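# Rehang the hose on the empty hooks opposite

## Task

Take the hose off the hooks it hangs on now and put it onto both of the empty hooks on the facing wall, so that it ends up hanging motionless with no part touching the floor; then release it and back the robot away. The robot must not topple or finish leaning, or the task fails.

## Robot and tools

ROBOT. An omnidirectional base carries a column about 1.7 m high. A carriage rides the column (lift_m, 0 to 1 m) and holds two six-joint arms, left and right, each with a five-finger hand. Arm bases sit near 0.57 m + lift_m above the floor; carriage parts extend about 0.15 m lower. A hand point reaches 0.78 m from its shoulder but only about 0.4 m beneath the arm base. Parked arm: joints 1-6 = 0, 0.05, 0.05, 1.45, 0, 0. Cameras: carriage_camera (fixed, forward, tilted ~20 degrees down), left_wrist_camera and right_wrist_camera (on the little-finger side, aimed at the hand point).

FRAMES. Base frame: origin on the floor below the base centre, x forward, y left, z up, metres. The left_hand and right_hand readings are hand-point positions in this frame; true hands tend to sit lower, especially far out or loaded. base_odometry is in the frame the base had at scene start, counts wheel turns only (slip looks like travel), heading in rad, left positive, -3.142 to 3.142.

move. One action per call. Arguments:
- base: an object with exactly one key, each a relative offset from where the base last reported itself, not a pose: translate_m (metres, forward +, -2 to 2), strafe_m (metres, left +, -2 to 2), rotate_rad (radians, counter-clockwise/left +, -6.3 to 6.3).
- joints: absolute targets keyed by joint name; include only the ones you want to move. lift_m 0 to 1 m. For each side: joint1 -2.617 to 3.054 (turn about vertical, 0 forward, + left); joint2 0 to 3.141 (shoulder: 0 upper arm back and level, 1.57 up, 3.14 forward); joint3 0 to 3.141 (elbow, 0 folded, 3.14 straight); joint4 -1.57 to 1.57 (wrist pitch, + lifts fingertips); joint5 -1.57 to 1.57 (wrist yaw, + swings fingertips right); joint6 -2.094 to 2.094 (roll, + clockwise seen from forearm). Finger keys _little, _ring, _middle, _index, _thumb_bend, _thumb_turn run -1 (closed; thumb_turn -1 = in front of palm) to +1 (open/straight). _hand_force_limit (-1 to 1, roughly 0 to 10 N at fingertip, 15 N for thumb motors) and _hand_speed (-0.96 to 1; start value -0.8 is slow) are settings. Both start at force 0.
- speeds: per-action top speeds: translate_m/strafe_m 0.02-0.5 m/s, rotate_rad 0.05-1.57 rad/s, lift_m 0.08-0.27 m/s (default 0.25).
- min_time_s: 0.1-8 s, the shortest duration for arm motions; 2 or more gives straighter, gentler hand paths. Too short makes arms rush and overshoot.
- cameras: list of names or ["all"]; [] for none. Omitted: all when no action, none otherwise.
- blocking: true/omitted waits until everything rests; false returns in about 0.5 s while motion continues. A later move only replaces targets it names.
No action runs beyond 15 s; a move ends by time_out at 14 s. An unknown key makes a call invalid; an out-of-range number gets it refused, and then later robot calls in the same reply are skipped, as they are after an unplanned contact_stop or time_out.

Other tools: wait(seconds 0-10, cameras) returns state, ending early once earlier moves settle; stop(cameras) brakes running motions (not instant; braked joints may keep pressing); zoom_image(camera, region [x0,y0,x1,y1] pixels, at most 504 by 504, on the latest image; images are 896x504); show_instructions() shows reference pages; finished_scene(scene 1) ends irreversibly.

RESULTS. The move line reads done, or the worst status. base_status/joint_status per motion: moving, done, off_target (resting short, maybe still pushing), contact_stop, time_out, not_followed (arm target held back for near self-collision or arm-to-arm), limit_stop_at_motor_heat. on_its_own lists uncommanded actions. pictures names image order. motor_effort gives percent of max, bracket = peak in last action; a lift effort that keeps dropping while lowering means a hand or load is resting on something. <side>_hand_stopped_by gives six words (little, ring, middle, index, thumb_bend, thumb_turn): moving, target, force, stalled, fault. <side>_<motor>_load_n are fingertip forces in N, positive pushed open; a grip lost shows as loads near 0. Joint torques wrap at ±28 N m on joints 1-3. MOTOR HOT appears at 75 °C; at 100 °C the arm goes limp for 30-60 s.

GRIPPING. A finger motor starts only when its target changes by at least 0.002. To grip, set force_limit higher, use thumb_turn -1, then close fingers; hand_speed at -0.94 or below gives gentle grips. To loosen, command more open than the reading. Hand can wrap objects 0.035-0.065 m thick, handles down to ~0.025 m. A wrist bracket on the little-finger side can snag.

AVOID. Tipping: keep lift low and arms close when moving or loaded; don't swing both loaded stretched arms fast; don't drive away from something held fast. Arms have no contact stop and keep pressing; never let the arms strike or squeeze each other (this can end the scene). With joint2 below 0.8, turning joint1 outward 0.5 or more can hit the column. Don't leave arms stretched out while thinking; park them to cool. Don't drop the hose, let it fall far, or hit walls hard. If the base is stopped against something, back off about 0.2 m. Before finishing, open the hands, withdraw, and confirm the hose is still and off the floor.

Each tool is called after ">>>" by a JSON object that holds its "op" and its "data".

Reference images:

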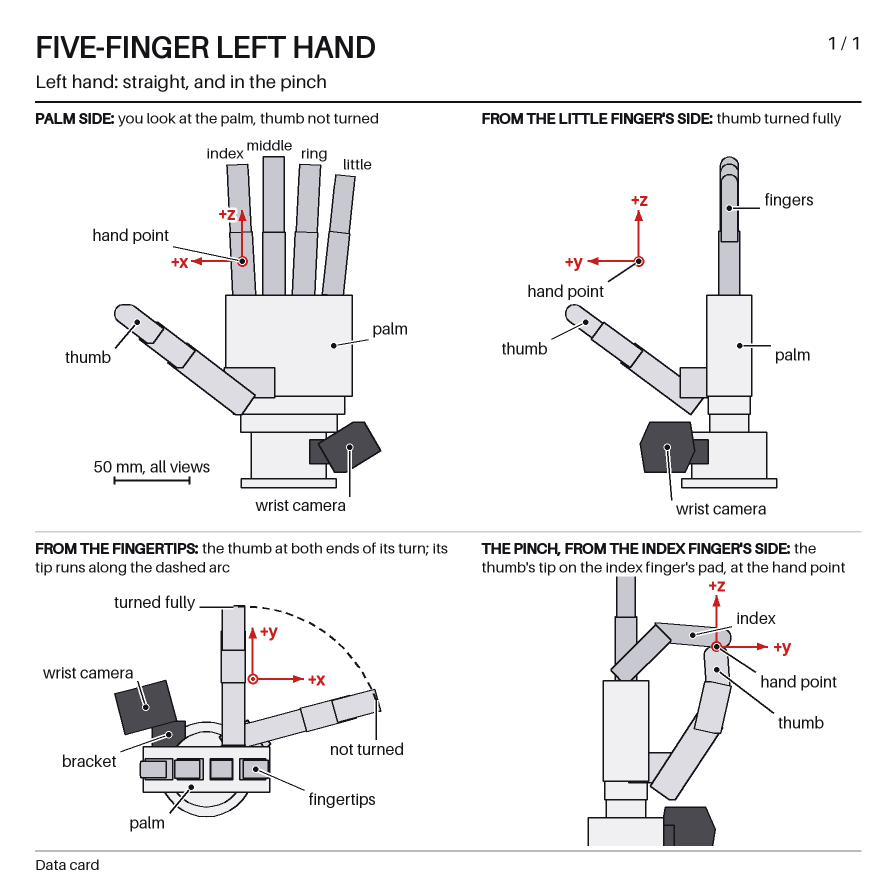

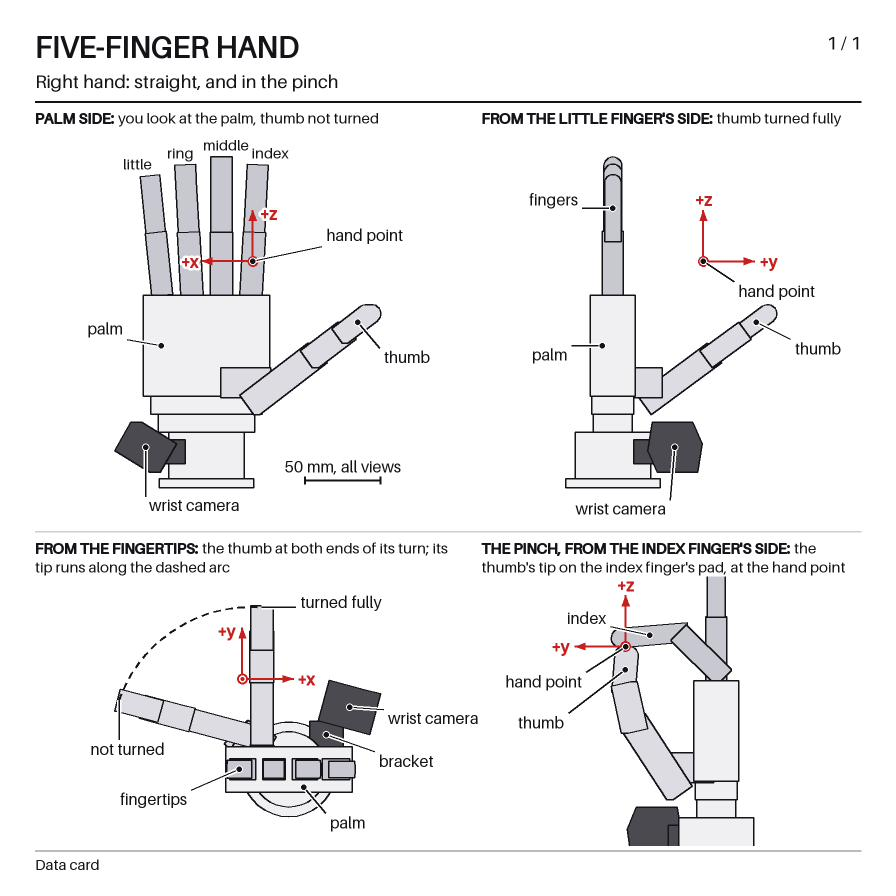

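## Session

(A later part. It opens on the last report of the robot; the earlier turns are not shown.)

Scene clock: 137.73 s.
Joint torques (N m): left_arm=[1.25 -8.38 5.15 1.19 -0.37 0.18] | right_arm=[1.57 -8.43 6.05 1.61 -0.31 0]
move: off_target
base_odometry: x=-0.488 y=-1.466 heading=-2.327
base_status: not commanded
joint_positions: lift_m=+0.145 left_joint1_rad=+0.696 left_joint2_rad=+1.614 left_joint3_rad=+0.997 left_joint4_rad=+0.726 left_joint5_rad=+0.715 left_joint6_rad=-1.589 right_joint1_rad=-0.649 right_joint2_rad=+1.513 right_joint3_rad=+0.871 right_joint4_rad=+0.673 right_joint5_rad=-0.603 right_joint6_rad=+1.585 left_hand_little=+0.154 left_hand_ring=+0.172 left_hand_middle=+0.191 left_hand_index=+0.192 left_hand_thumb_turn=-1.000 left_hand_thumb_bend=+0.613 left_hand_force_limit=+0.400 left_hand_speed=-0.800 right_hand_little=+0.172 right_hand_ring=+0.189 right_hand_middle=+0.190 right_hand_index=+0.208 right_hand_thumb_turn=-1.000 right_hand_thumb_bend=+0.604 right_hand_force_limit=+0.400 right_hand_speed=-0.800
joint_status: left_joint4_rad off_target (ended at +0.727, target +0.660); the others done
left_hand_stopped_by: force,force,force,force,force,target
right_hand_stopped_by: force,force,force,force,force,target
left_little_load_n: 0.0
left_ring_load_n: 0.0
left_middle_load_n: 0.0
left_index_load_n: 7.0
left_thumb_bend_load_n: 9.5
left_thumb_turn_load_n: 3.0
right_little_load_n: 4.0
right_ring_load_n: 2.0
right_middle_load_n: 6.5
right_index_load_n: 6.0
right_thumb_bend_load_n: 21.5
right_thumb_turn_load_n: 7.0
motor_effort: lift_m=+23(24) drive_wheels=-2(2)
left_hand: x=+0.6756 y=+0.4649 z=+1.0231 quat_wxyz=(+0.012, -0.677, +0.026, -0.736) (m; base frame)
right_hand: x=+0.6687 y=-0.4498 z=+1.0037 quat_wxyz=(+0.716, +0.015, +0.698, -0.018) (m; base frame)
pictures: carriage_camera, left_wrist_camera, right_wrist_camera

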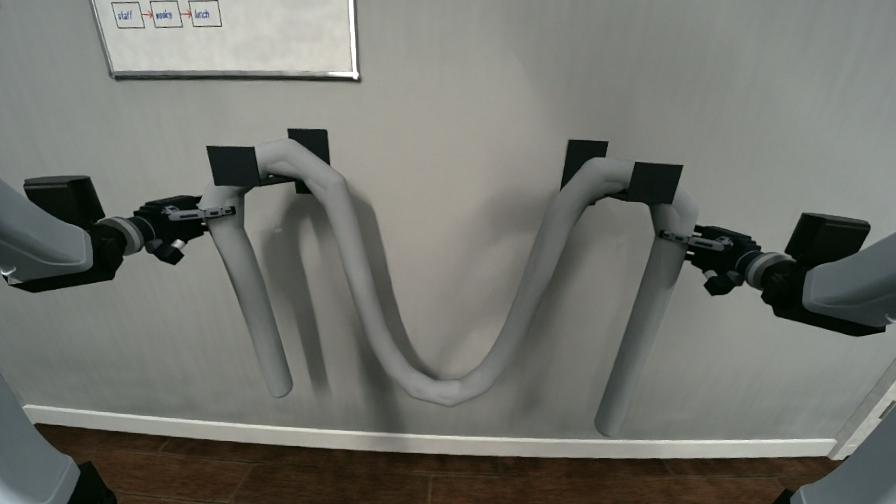

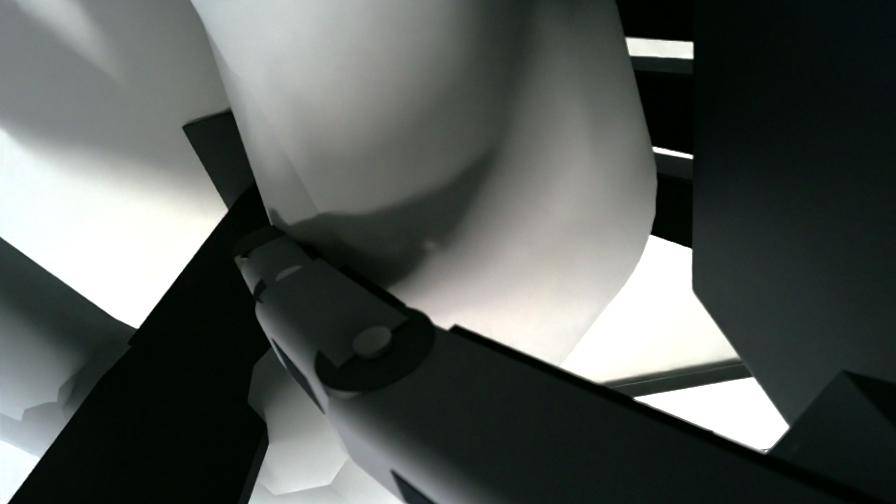

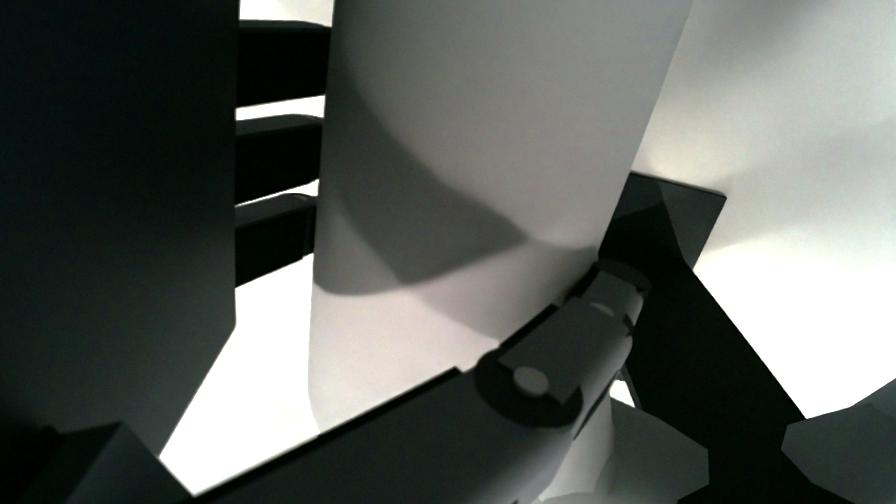

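>>> {"op": "move", "data": {"joints": {"left_joint3_rad": 1.01, "left_joint4_rad": 0.71}, "min_time_s": 1.5}}

>>> {"op": "move", "data": {"joints": {"left_hand_thumb_bend": 1, "right_hand_thumb_bend": 1}, "cameras": ["carriage_camera"]}}

>>> {"op": "zoom_image", "data": {"camera": "carriage_camera", "region": [160, 80, 380, 260]}}

Scene clock: 139.90 s.
Joint torques (N m): left_arm=[1.25 -8.35 8.87 1.73 -0.33 0.19] | right_arm=[1.57 -8.39 6.08 1.61 -0.3 0]
move: done
base_odometry: x=-0.488 y=-1.466 heading=-2.327
base_status: not commanded
joint_positions: lift_m=+0.145 left_joint1_rad=+0.696 left_joint2_rad=+1.614 left_joint3_rad=+0.997 left_joint4_rad=+0.731 left_joint5_rad=+0.712 left_joint6_rad=-1.589 right_joint1_rad=-0.649 right_joint2_rad=+1.513 right_joint3_rad=+0.871 right_joint4_rad=+0.673 right_joint5_rad=-0.603 right_joint6_rad=+1.585 left_hand_little=+0.154 left_hand_ring=+0.172 left_hand_middle=+0.191 left_hand_index=+0.192 left_hand_thumb_turn=-1.000 left_hand_thumb_bend=+0.613 left_hand_force_limit=+0.400 left_hand_speed=-0.800 right_hand_little=+0.172 right_hand_ring=+0.189 right_hand_middle=+0.190 right_hand_index=+0.208 right_hand_thumb_turn=-1.000 right_hand_thumb_bend=+0.604 right_hand_force_limit=+0.400 right_hand_speed=-0.800
joint_status: all done
left_hand_stopped_by: force,force,force,force,force,target
right_hand_stopped_by: force,force,force,force,force,target
left_little_load_n: 0.0
left_ring_load_n: 0.0
left_middle_load_n: 0.0
left_index_load_n: 7.0
left_thumb_bend_load_n: 10.0
left_thumb_turn_load_n: 2.0
right_little_load_n: 4.0
right_ring_load_n: 2.0
right_middle_load_n: 7.0
right_index_load_n: 6.0
right_thumb_bend_load_n: 21.5
right_thumb_turn_load_n: 7.0
motor_effort: lift_m=+23(23) drive_wheels=-2(2)
left_hand: x=+0.6756 y=+0.4652 z=+1.0241 quat_wxyz=(+0.013, -0.675, +0.026, -0.737) (m; base frame)
right_hand: x=+0.6687 y=-0.4498 z=+1.0037 quat_wxyz=(+0.716, +0.015, +0.698, -0.018) (m; base frame)
pictures: none

Scene clock: 141.80 s.
Joint torques (N m): left_arm=[1.13 -8.38 8.91 1.9 -0.18 0.11] | right_arm=[0.46 -8.21 6.01 1.61 -0.2 0.07]
move: done
base_odometry: x=-0.488 y=-1.466 heading=-2.327
base_status: not commanded
joint_positions: lift_m=+0.145 left_joint1_rad=+0.697 left_joint2_rad=+1.614 left_joint3_rad=+0.997 left_joint4_rad=+0.718 left_joint5_rad=+0.700 left_joint6_rad=-1.582 right_joint1_rad=-0.636 right_joint2_rad=+1.511 right_joint3_rad=+0.871 right_joint4_rad=+0.673 right_joint5_rad=-0.612 right_joint6_rad=+1.579 left_hand_little=+0.154 left_hand_ring=+0.172 left_hand_middle=+0.191 left_hand_index=+0.191 left_hand_thumb_turn=-1.000 left_hand_thumb_bend=+1.000 left_hand_force_limit=+0.400 left_hand_speed=-0.800 right_hand_little=+0.171 right_hand_ring=+0.189 right_hand_middle=+0.189 right_hand_index=+0.208 right_hand_thumb_turn=-1.000 right_hand_thumb_bend=+1.000 right_hand_force_limit=+0.400 right_hand_speed=-0.800
joint_status: all done
left_hand_stopped_by: force,force,force,force,target,target
right_hand_stopped_by: force,force,force,force,target,target
left_little_load_n: 0.0
left_ring_load_n: 0.0
left_middle_load_n: 0.0
left_index_load_n: 0.0
left_thumb_bend_load_n: 0.0
left_thumb_turn_load_n: -0.5
right_little_load_n: 0.0
right_ring_load_n: 0.0
right_middle_load_n: 0.0
right_index_load_n: 0.5
right_thumb_bend_load_n: 0.0
right_thumb_turn_load_n: -0.5
motor_effort: lift_m=+23(23) drive_wheels=-2(2)
left_hand: x=+0.6767 y=+0.4686 z=+1.0215 quat_wxyz=(+0.018, -0.679, +0.020, -0.734) (m; base frame)
right_hand: x=+0.6696 y=-0.4420 z=+1.0041 quat_wxyz=(+0.717, +0.005, +0.697, -0.012) (m; base frame)
pictures: carriage_camera

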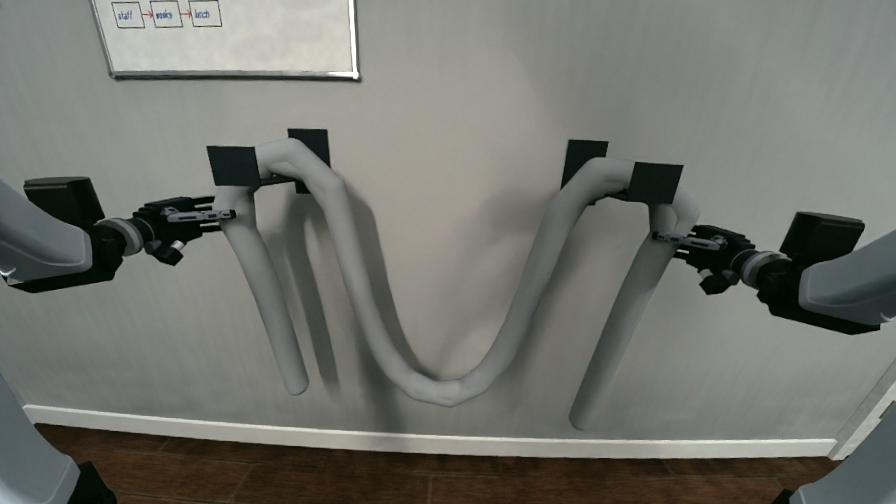

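Scaled by 2.291 from the camera's 896x504 image, which has a finer 1280x720 frame.

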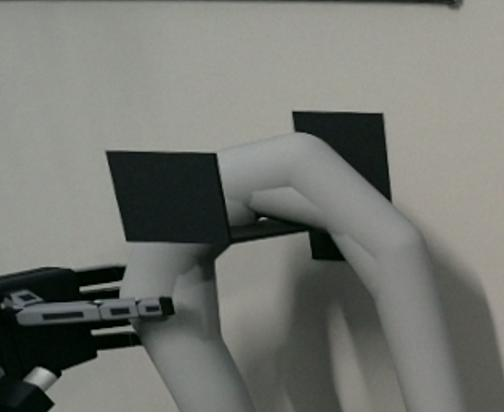

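>>> {"op": "move", "data": {"joints": {"left_hand_index": 1, "left_hand_middle": 1, "left_hand_ring": 1, "left_hand_little": 1, "right_hand_index": 1, "right_hand_middle": 1, "right_hand_ring": 1, "right_hand_little": 1}, "cameras": ["all"]}}

Scene clock: 144.33 s.
Joint torques (N m): left_arm=[1.1 -8.35 8.96 1.89 -0.19 0.13] | right_arm=[0.43 -8.2 6.06 1.62 -0.2 0.05]
move: done
base_odometry: x=-0.488 y=-1.466 heading=-2.327
base_status: not commanded
joint_positions: lift_m=+0.145 left_joint1_rad=+0.697 left_joint2_rad=+1.614 left_joint3_rad=+0.997 left_joint4_rad=+0.718 left_joint5_rad=+0.699 left_joint6_rad=-1.582 right_joint1_rad=-0.636 right_joint2_rad=+1.511 right_joint3_rad=+0.871 right_joint4_rad=+0.673 right_joint5_rad=-0.612 right_joint6_rad=+1.579 left_hand_little=+1.000 left_hand_ring=+1.000 left_hand_middle=+1.000 left_hand_index=+1.000 left_hand_thumb_turn=-1.000 left_hand_thumb_bend=+1.000 left_hand_force_limit=+0.400 left_hand_speed=-0.800 right_hand_little=+1.000 right_hand_ring=+1.000 right_hand_middle=+1.000 right_hand_index=+1.000 right_hand_thumb_turn=-1.000 right_hand_thumb_bend=+1.000 right_hand_force_limit=+0.400 right_hand_speed=-0.800
joint_status: all done
left_hand_stopped_by: target,target,target,target,target,target
right_hand_stopped_by: target,target,target,target,target,target
left_little_load_n: 0.0
left_ring_load_n: 0.0
left_middle_load_n: 0.0
left_index_load_n: 0.0
left_thumb_bend_load_n: 0.0
left_thumb_turn_load_n: -0.5
right_little_load_n: 0.5
right_ring_load_n: 0.0
right_middle_load_n: 0.0
right_index_load_n: 0.0
right_thumb_bend_load_n: 0.5
right_thumb_turn_load_n: -0.5
motor_effort: lift_m=+23(23) drive_wheels=-2(2)
left_hand: x=+0.6767 y=+0.4687 z=+1.0216 quat_wxyz=(+0.018, -0.679, +0.020, -0.734) (m; base frame)
right_hand: x=+0.6696 y=-0.4418 z=+1.0041 quat_wxyz=(+0.717, +0.004, +0.697, -0.012) (m; base frame)
pictures: carriage_camera, left_wrist_camera, right_wrist_camera

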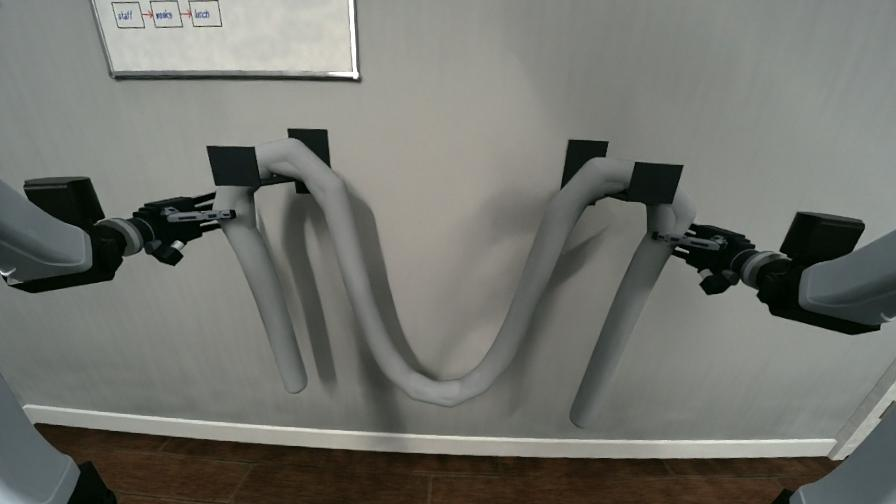

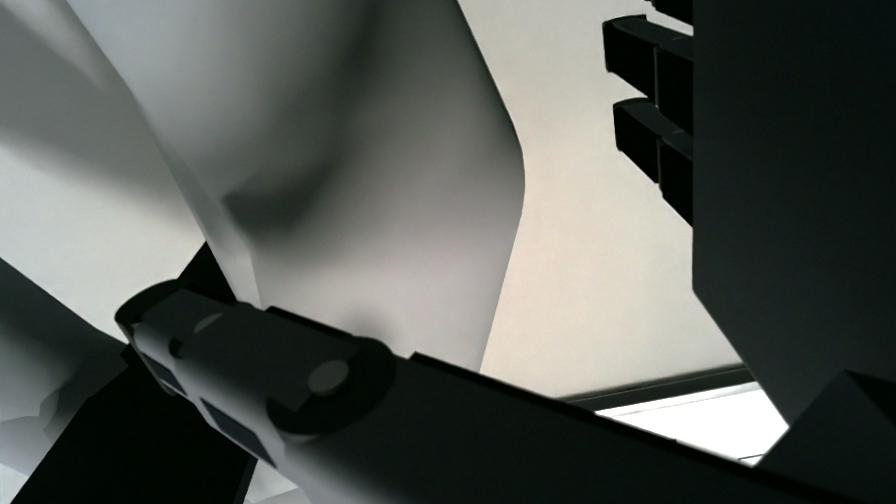

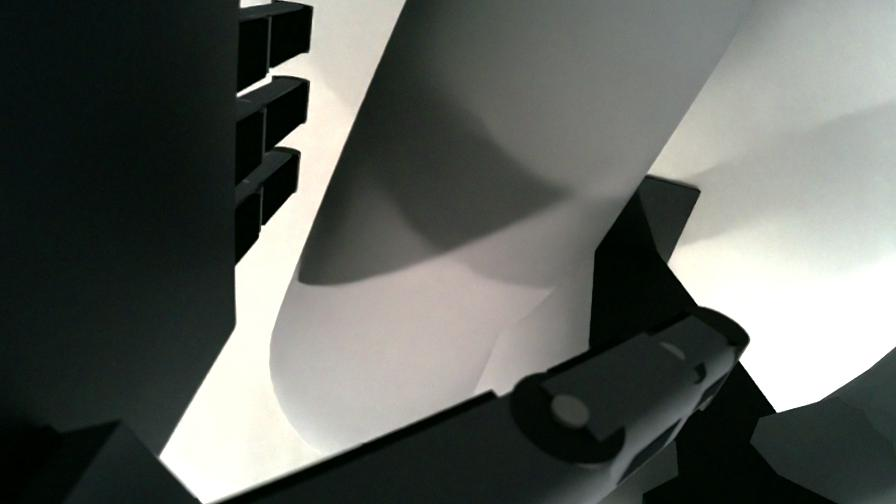

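>>> {"op": "move", "data": {"base": {"translate_m": -0.035}, "speeds": {"translate_m": 0.06}}}

>>> {"op": "move", "data": {"joints": {"left_joint1_rad": 0.98, "left_joint5_rad": 0.96, "right_joint1_rad": -0.98, "right_joint5_rad": -0.96}, "min_time_s": 3, "cameras": ["carriage_camera"]}}

Scene clock: 145.93 s.
Joint torques (N m): left_arm=[1.11 -8.39 8.9 1.95 -0.18 0.13] | right_arm=[0.25 -7.9 6.06 1.61 -0.18 0.05]
move: done
base_odometry: x=-0.464 y=-1.440 heading=-2.327
base_status: done
joint_positions: lift_m=+0.145 left_joint1_rad=+0.697 left_joint2_rad=+1.614 left_joint3_rad=+0.997 left_joint4_rad=+0.715 left_joint5_rad=+0.699 left_joint6_rad=-1.582 right_joint1_rad=-0.635 right_joint2_rad=+1.507 right_joint3_rad=+0.871 right_joint4_rad=+0.673 right_joint5_rad=-0.613 right_joint6_rad=+1.579 left_hand_little=+1.000 left_hand_ring=+1.000 left_hand_middle=+1.000 left_hand_index=+1.000 left_hand_thumb_turn=-1.000 left_hand_thumb_bend=+1.000 left_hand_force_limit=+0.400 left_hand_speed=-0.800 right_hand_little=+1.000 right_hand_ring=+1.000 right_hand_middle=+1.000 right_hand_index=+1.000 right_hand_thumb_turn=-1.000 right_hand_thumb_bend=+1.000 right_hand_force_limit=+0.400 right_hand_speed=-0.800
joint_status: not commanded
left_hand_stopped_by: target,target,target,target,target,target
right_hand_stopped_by: target,target,target,target,target,target
left_little_load_n: 0.0
left_ring_load_n: 0.0
left_middle_load_n: 0.0
left_index_load_n: 0.0
left_thumb_bend_load_n: 0.0
left_thumb_turn_load_n: 0.0
right_little_load_n: 0.0
right_ring_load_n: 0.0
right_middle_load_n: 0.0
right_index_load_n: 0.0
right_thumb_bend_load_n: 0.0
right_thumb_turn_load_n: -0.5
motor_effort: lift_m=+23(23) drive_wheels=+1(9)
left_hand: x=+0.6769 y=+0.4689 z=+1.0209 quat_wxyz=(+0.018, -0.680, +0.019, -0.733) (m; base frame)
right_hand: x=+0.6690 y=-0.4407 z=+1.0058 quat_wxyz=(+0.718, +0.003, +0.696, -0.012) (m; base frame)
pictures: none

Scene clock: 149.23 s.
Joint torques (N m): left_arm=[1.13 -8.27 8.76 1.77 0.05 0.13] | right_arm=[-0.72 -7.72 5.87 1.43 -0.22 0.05]
move: done
base_odometry: x=-0.464 y=-1.440 heading=-2.327
base_status: not commanded
joint_positions: lift_m=+0.145 left_joint1_rad=+0.972 left_joint2_rad=+1.614 left_joint3_rad=+0.997 left_joint4_rad=+0.715 left_joint5_rad=+0.950 left_joint6_rad=-1.582 right_joint1_rad=-0.974 right_joint2_rad=+1.507 right_joint3_rad=+0.871 right_joint4_rad=+0.673 right_joint5_rad=-0.952 right_joint6_rad=+1.579 left_hand_little=+1.000 left_hand_ring=+1.000 left_hand_middle=+1.000 left_hand_index=+1.000 left_hand_thumb_turn=-1.000 left_hand_thumb_bend=+1.000 left_hand_force_limit=+0.400 left_hand_speed=-0.800 right_hand_little=+1.000 right_hand_ring=+1.000 right_hand_middle=+1.000 right_hand_index=+1.000 right_hand_thumb_turn=-1.000 right_hand_thumb_bend=+1.000 right_hand_force_limit=+0.400 right_hand_speed=-0.800
joint_status: all done
left_hand_stopped_by: target,target,target,target,target,target
right_hand_stopped_by: target,target,target,target,target,target
left_little_load_n: 0.0
left_ring_load_n: 0.0
left_middle_load_n: 0.0
left_index_load_n: 0.0
left_thumb_bend_load_n: 0.0
left_thumb_turn_load_n: 0.0
right_little_load_n: 0.0
right_ring_load_n: 0.0
right_middle_load_n: 0.0
right_index_load_n: 0.0
right_thumb_bend_load_n: 0.0
right_thumb_turn_load_n: 0.0
motor_effort: lift_m=+23(23) drive_wheels=+0(1)
left_hand: x=+0.6100 y=+0.5358 z=+1.0165 quat_wxyz=(+0.032, -0.687, +0.017, -0.726) (m; base frame)
right_hand: x=+0.5941 y=-0.5128 z=+1.0036 quat_wxyz=(+0.715, +0.000, +0.699, -0.016) (m; base frame)
pictures: carriage_camera

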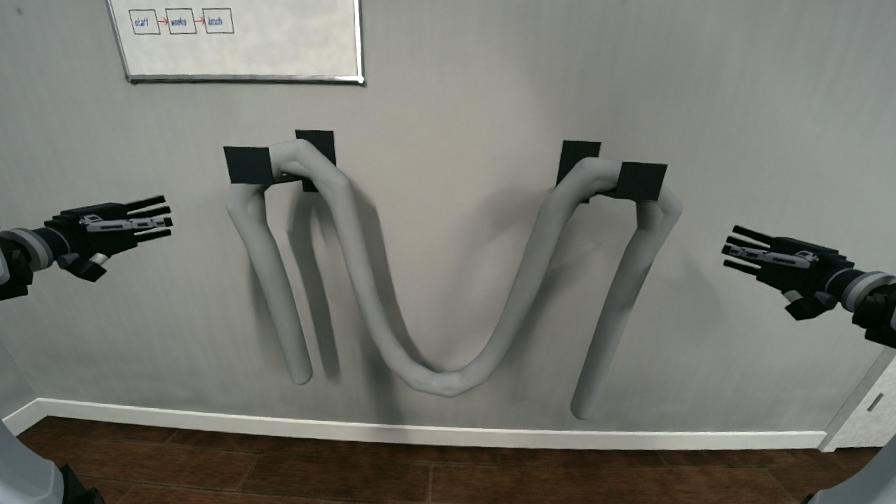

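>>> {"op": "move", "data": {"base": {"translate_m": -0.4}, "speeds": {"translate_m": 0.2}}}

>>> {"op": "move", "data": {"joints": {"left_joint1_rad": 0.3, "left_joint2_rad": 0.9, "left_joint3_rad": 0.5, "left_joint4_rad": 1.0, "left_joint5_rad": 0, "left_joint6_rad": 0, "right_joint1_rad": -0.3, "right_joint2_rad": 0.9, "right_joint3_rad": 0.5, "right_joint4_rad": 1.0, "right_joint5_rad": 0, "right_joint6_rad": 0}, "cameras": ["carriage_camera"]}}

>>> {"op": "zoom_image", "data": {"camera": "carriage_camera", "region": [280, 100, 620, 380]}}

>>> {"op": "wait", "data": {"seconds": 2, "cameras": ["carriage_camera"]}}

>>> {"op": "zoom_image", "data": {"camera": "carriage_camera", "region": [280, 100, 620, 380]}}

Scene clock: 152.67 s.
Joint torques (N m): left_arm=[0.83 -8.28 8.77 1.77 0.04 0.13] | right_arm=[-0.42 -7.64 5.86 1.44 -0.18 0.05]
move: done
base_odometry: x=-0.190 y=-1.149 heading=-2.327
base_status: done
joint_positions: lift_m=+0.145 left_joint1_rad=+0.975 left_joint2_rad=+1.614 left_joint3_rad=+0.997 left_joint4_rad=+0.714 left_joint5_rad=+0.952 left_joint6_rad=-1.582 right_joint1_rad=-0.976 right_joint2_rad=+1.507 right_joint3_rad=+0.871 right_joint4_rad=+0.673 right_joint5_rad=-0.954 right_joint6_rad=+1.579 left_hand_little=+1.000 left_hand_ring=+1.000 left_hand_middle=+1.000 left_hand_index=+1.000 left_hand_thumb_turn=-1.000 left_hand_thumb_bend=+1.000 left_hand_force_limit=+0.400 left_hand_speed=-0.800 right_hand_little=+1.000 right_hand_ring=+1.000 right_hand_middle=+1.000 right_hand_index=+1.000 right_hand_thumb_turn=-1.000 right_hand_thumb_bend=+1.000 right_hand_force_limit=+0.400 right_hand_speed=-0.800
joint_status: not commanded
left_hand_stopped_by: target,target,target,target,target,target
right_hand_stopped_by: target,target,target,target,target,target
left_little_load_n: 0.0
left_ring_load_n: 0.0
left_middle_load_n: 0.0
left_index_load_n: 0.0
left_thumb_bend_load_n: 0.0
left_thumb_turn_load_n: -0.5
right_little_load_n: 0.0
right_ring_load_n: 0.0
right_middle_load_n: 0.0
right_index_load_n: 0.0
right_thumb_bend_load_n: 0.0
right_thumb_turn_load_n: -0.5
motor_effort: lift_m=+23(23) drive_wheels=-1(10)
left_hand: x=+0.6093 y=+0.5364 z=+1.0163 quat_wxyz=(+0.032, -0.687, +0.016, -0.726) (m; base frame)
right_hand: x=+0.5935 y=-0.5133 z=+1.0035 quat_wxyz=(+0.715, +0.000, +0.699, -0.016) (m; base frame)
pictures: none

Scene clock: 154.30 s.
Joint torques (N m): left_arm=[-0.17 -2.29 6.37 1.98 -0.17 0.2] | right_arm=[0.44 -1.85 6.09 1.44 -0.05 -0.02]
move: done
base_odometry: x=-0.190 y=-1.149 heading=-2.327
base_status: not commanded
joint_positions: lift_m=+0.145 left_joint1_rad=+0.306 left_joint2_rad=+0.905 left_joint3_rad=+0.515 left_joint4_rad=+0.984 left_joint5_rad=+0.011 left_joint6_rad=-0.016 right_joint1_rad=-0.306 right_joint2_rad=+0.908 right_joint3_rad=+0.512 right_joint4_rad=+0.984 right_joint5_rad=-0.009 right_joint6_rad=+0.011 left_hand_little=+1.000 left_hand_ring=+1.000 left_hand_middle=+1.000 left_hand_index=+1.000 left_hand_thumb_turn=-1.000 left_hand_thumb_bend=+1.000 left_hand_force_limit=+0.400 left_hand_speed=-0.800 right_hand_little=+1.000 right_hand_ring=+1.000 right_hand_middle=+1.000 right_hand_index=+1.000 right_hand_thumb_turn=-1.000 right_hand_thumb_bend=+1.000 right_hand_force_limit=+0.400 right_hand_speed=-0.800
joint_status: all done
left_hand_stopped_by: target,target,target,target,target,target
right_hand_stopped_by: target,target,target,target,target,target
left_little_load_n: 0.0
left_ring_load_n: 0.0
left_middle_load_n: 0.0
left_index_load_n: 0.0
left_thumb_bend_load_n: 0.0
left_thumb_turn_load_n: 0.0
right_little_load_n: 0.0
right_ring_load_n: 0.0
right_middle_load_n: 0.0
right_index_load_n: -0.5
right_thumb_bend_load_n: 0.0
right_thumb_turn_load_n: 0.0
motor_effort: lift_m=+23(23) drive_wheels=-1(1)
left_hand: x=+0.5803 y=+0.3902 z=+1.0711 quat_wxyz=(+0.707, -0.378, +0.278, -0.530) (m; base frame)
right_hand: x=+0.5810 y=-0.3911 z=+1.0687 quat_wxyz=(+0.527, -0.280, +0.380, -0.707) (m; base frame)
pictures: carriage_camera

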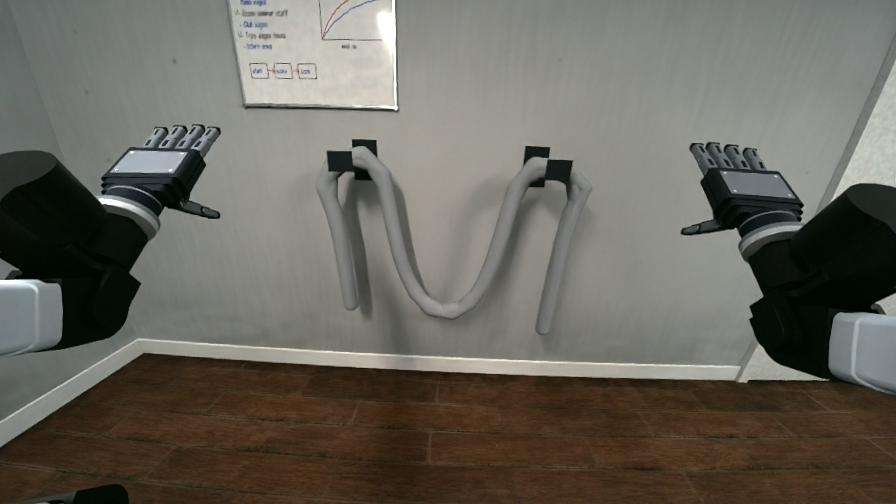

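Scaled by 1.482 from the camera's 896x504 image, which has a finer 1280x720 frame.

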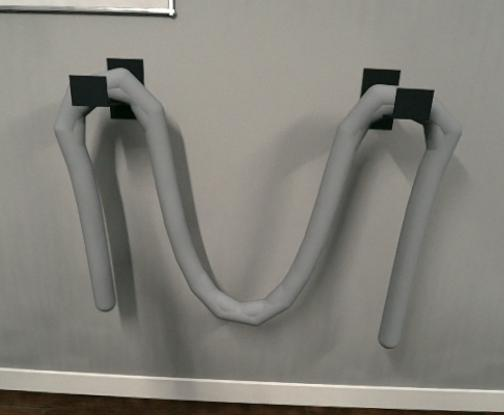

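Scene clock: 156.30 s.
Joint torques (N m): left_arm=[-0.17 -2.33 6.41 1.98 -0.17 0.2] | right_arm=[0.43 -1.87 6.12 1.47 -0.03 0.01]
base_odometry: x=-0.190 y=-1.149 heading=-2.327
base_status: not commanded
joint_positions: lift_m=+0.145 left_joint1_rad=+0.306 left_joint2_rad=+0.905 left_joint3_rad=+0.515 left_joint4_rad=+0.984 left_joint5_rad=+0.010 left_joint6_rad=-0.015 right_joint1_rad=-0.306 right_joint2_rad=+0.908 right_joint3_rad=+0.512 right_joint4_rad=+0.984 right_joint5_rad=-0.008 right_joint6_rad=+0.010 left_hand_little=+1.000 left_hand_ring=+1.000 left_hand_middle=+1.000 left_hand_index=+1.000 left_hand_thumb_turn=-1.000 left_hand_thumb_bend=+1.000 left_hand_force_limit=+0.400 left_hand_speed=-0.800 right_hand_little=+1.000 right_hand_ring=+1.000 right_hand_middle=+1.000 right_hand_index=+1.000 right_hand_thumb_turn=-1.000 right_hand_thumb_bend=+1.000 right_hand_force_limit=+0.400 right_hand_speed=-0.800
joint_status: all done
left_hand_stopped_by: target,target,target,target,target,target
right_hand_stopped_by: target,target,target,target,target,target
left_little_load_n: 0.0
left_ring_load_n: 0.0
left_middle_load_n: 0.0
left_index_load_n: 0.0
left_thumb_bend_load_n: 0.0
left_thumb_turn_load_n: 0.0
right_little_load_n: 0.0
right_ring_load_n: 0.0
right_middle_load_n: 0.0
right_index_load_n: 0.0
right_thumb_bend_load_n: -0.5
right_thumb_turn_load_n: 0.0
motor_effort: lift_m=+23(23) drive_wheels=-1(1)
left_hand: x=+0.5802 y=+0.3905 z=+1.0712 quat_wxyz=(+0.707, -0.378, +0.278, -0.529) (m; base frame)
right_hand: x=+0.5810 y=-0.3913 z=+1.0688 quat_wxyz=(+0.526, -0.280, +0.380, -0.708) (m; base frame)
wait: 2.00 s; at rest by 0.27 s
pictures: carriage_camera

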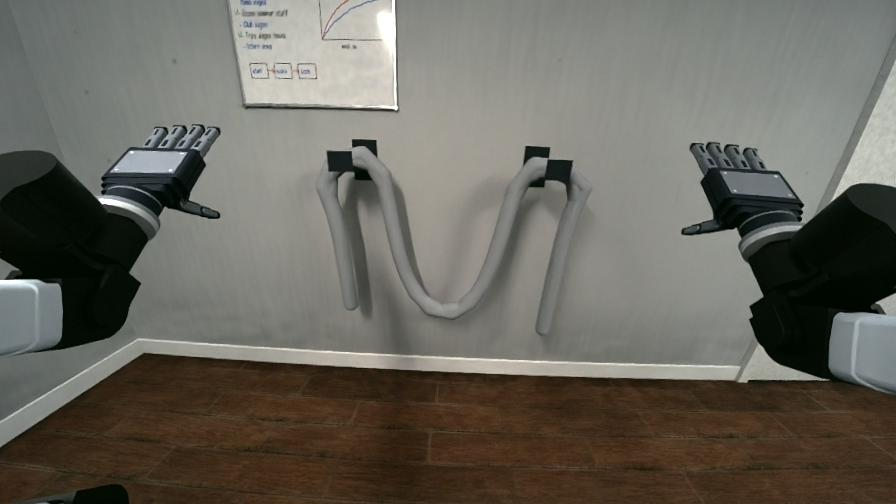

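Scaled by 1.482 from the camera's 896x504 image, which has a finer 1280x720 frame.

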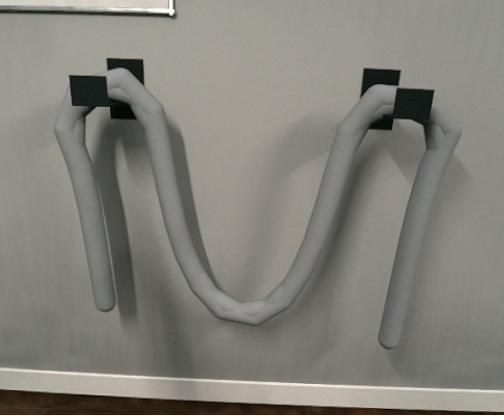

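Both hooks now hold the hose. It hangs still, and its ends are well clear of the floor.

>>> {"op": "finished_scene", "data": {}}

The scene is finished: the task was done.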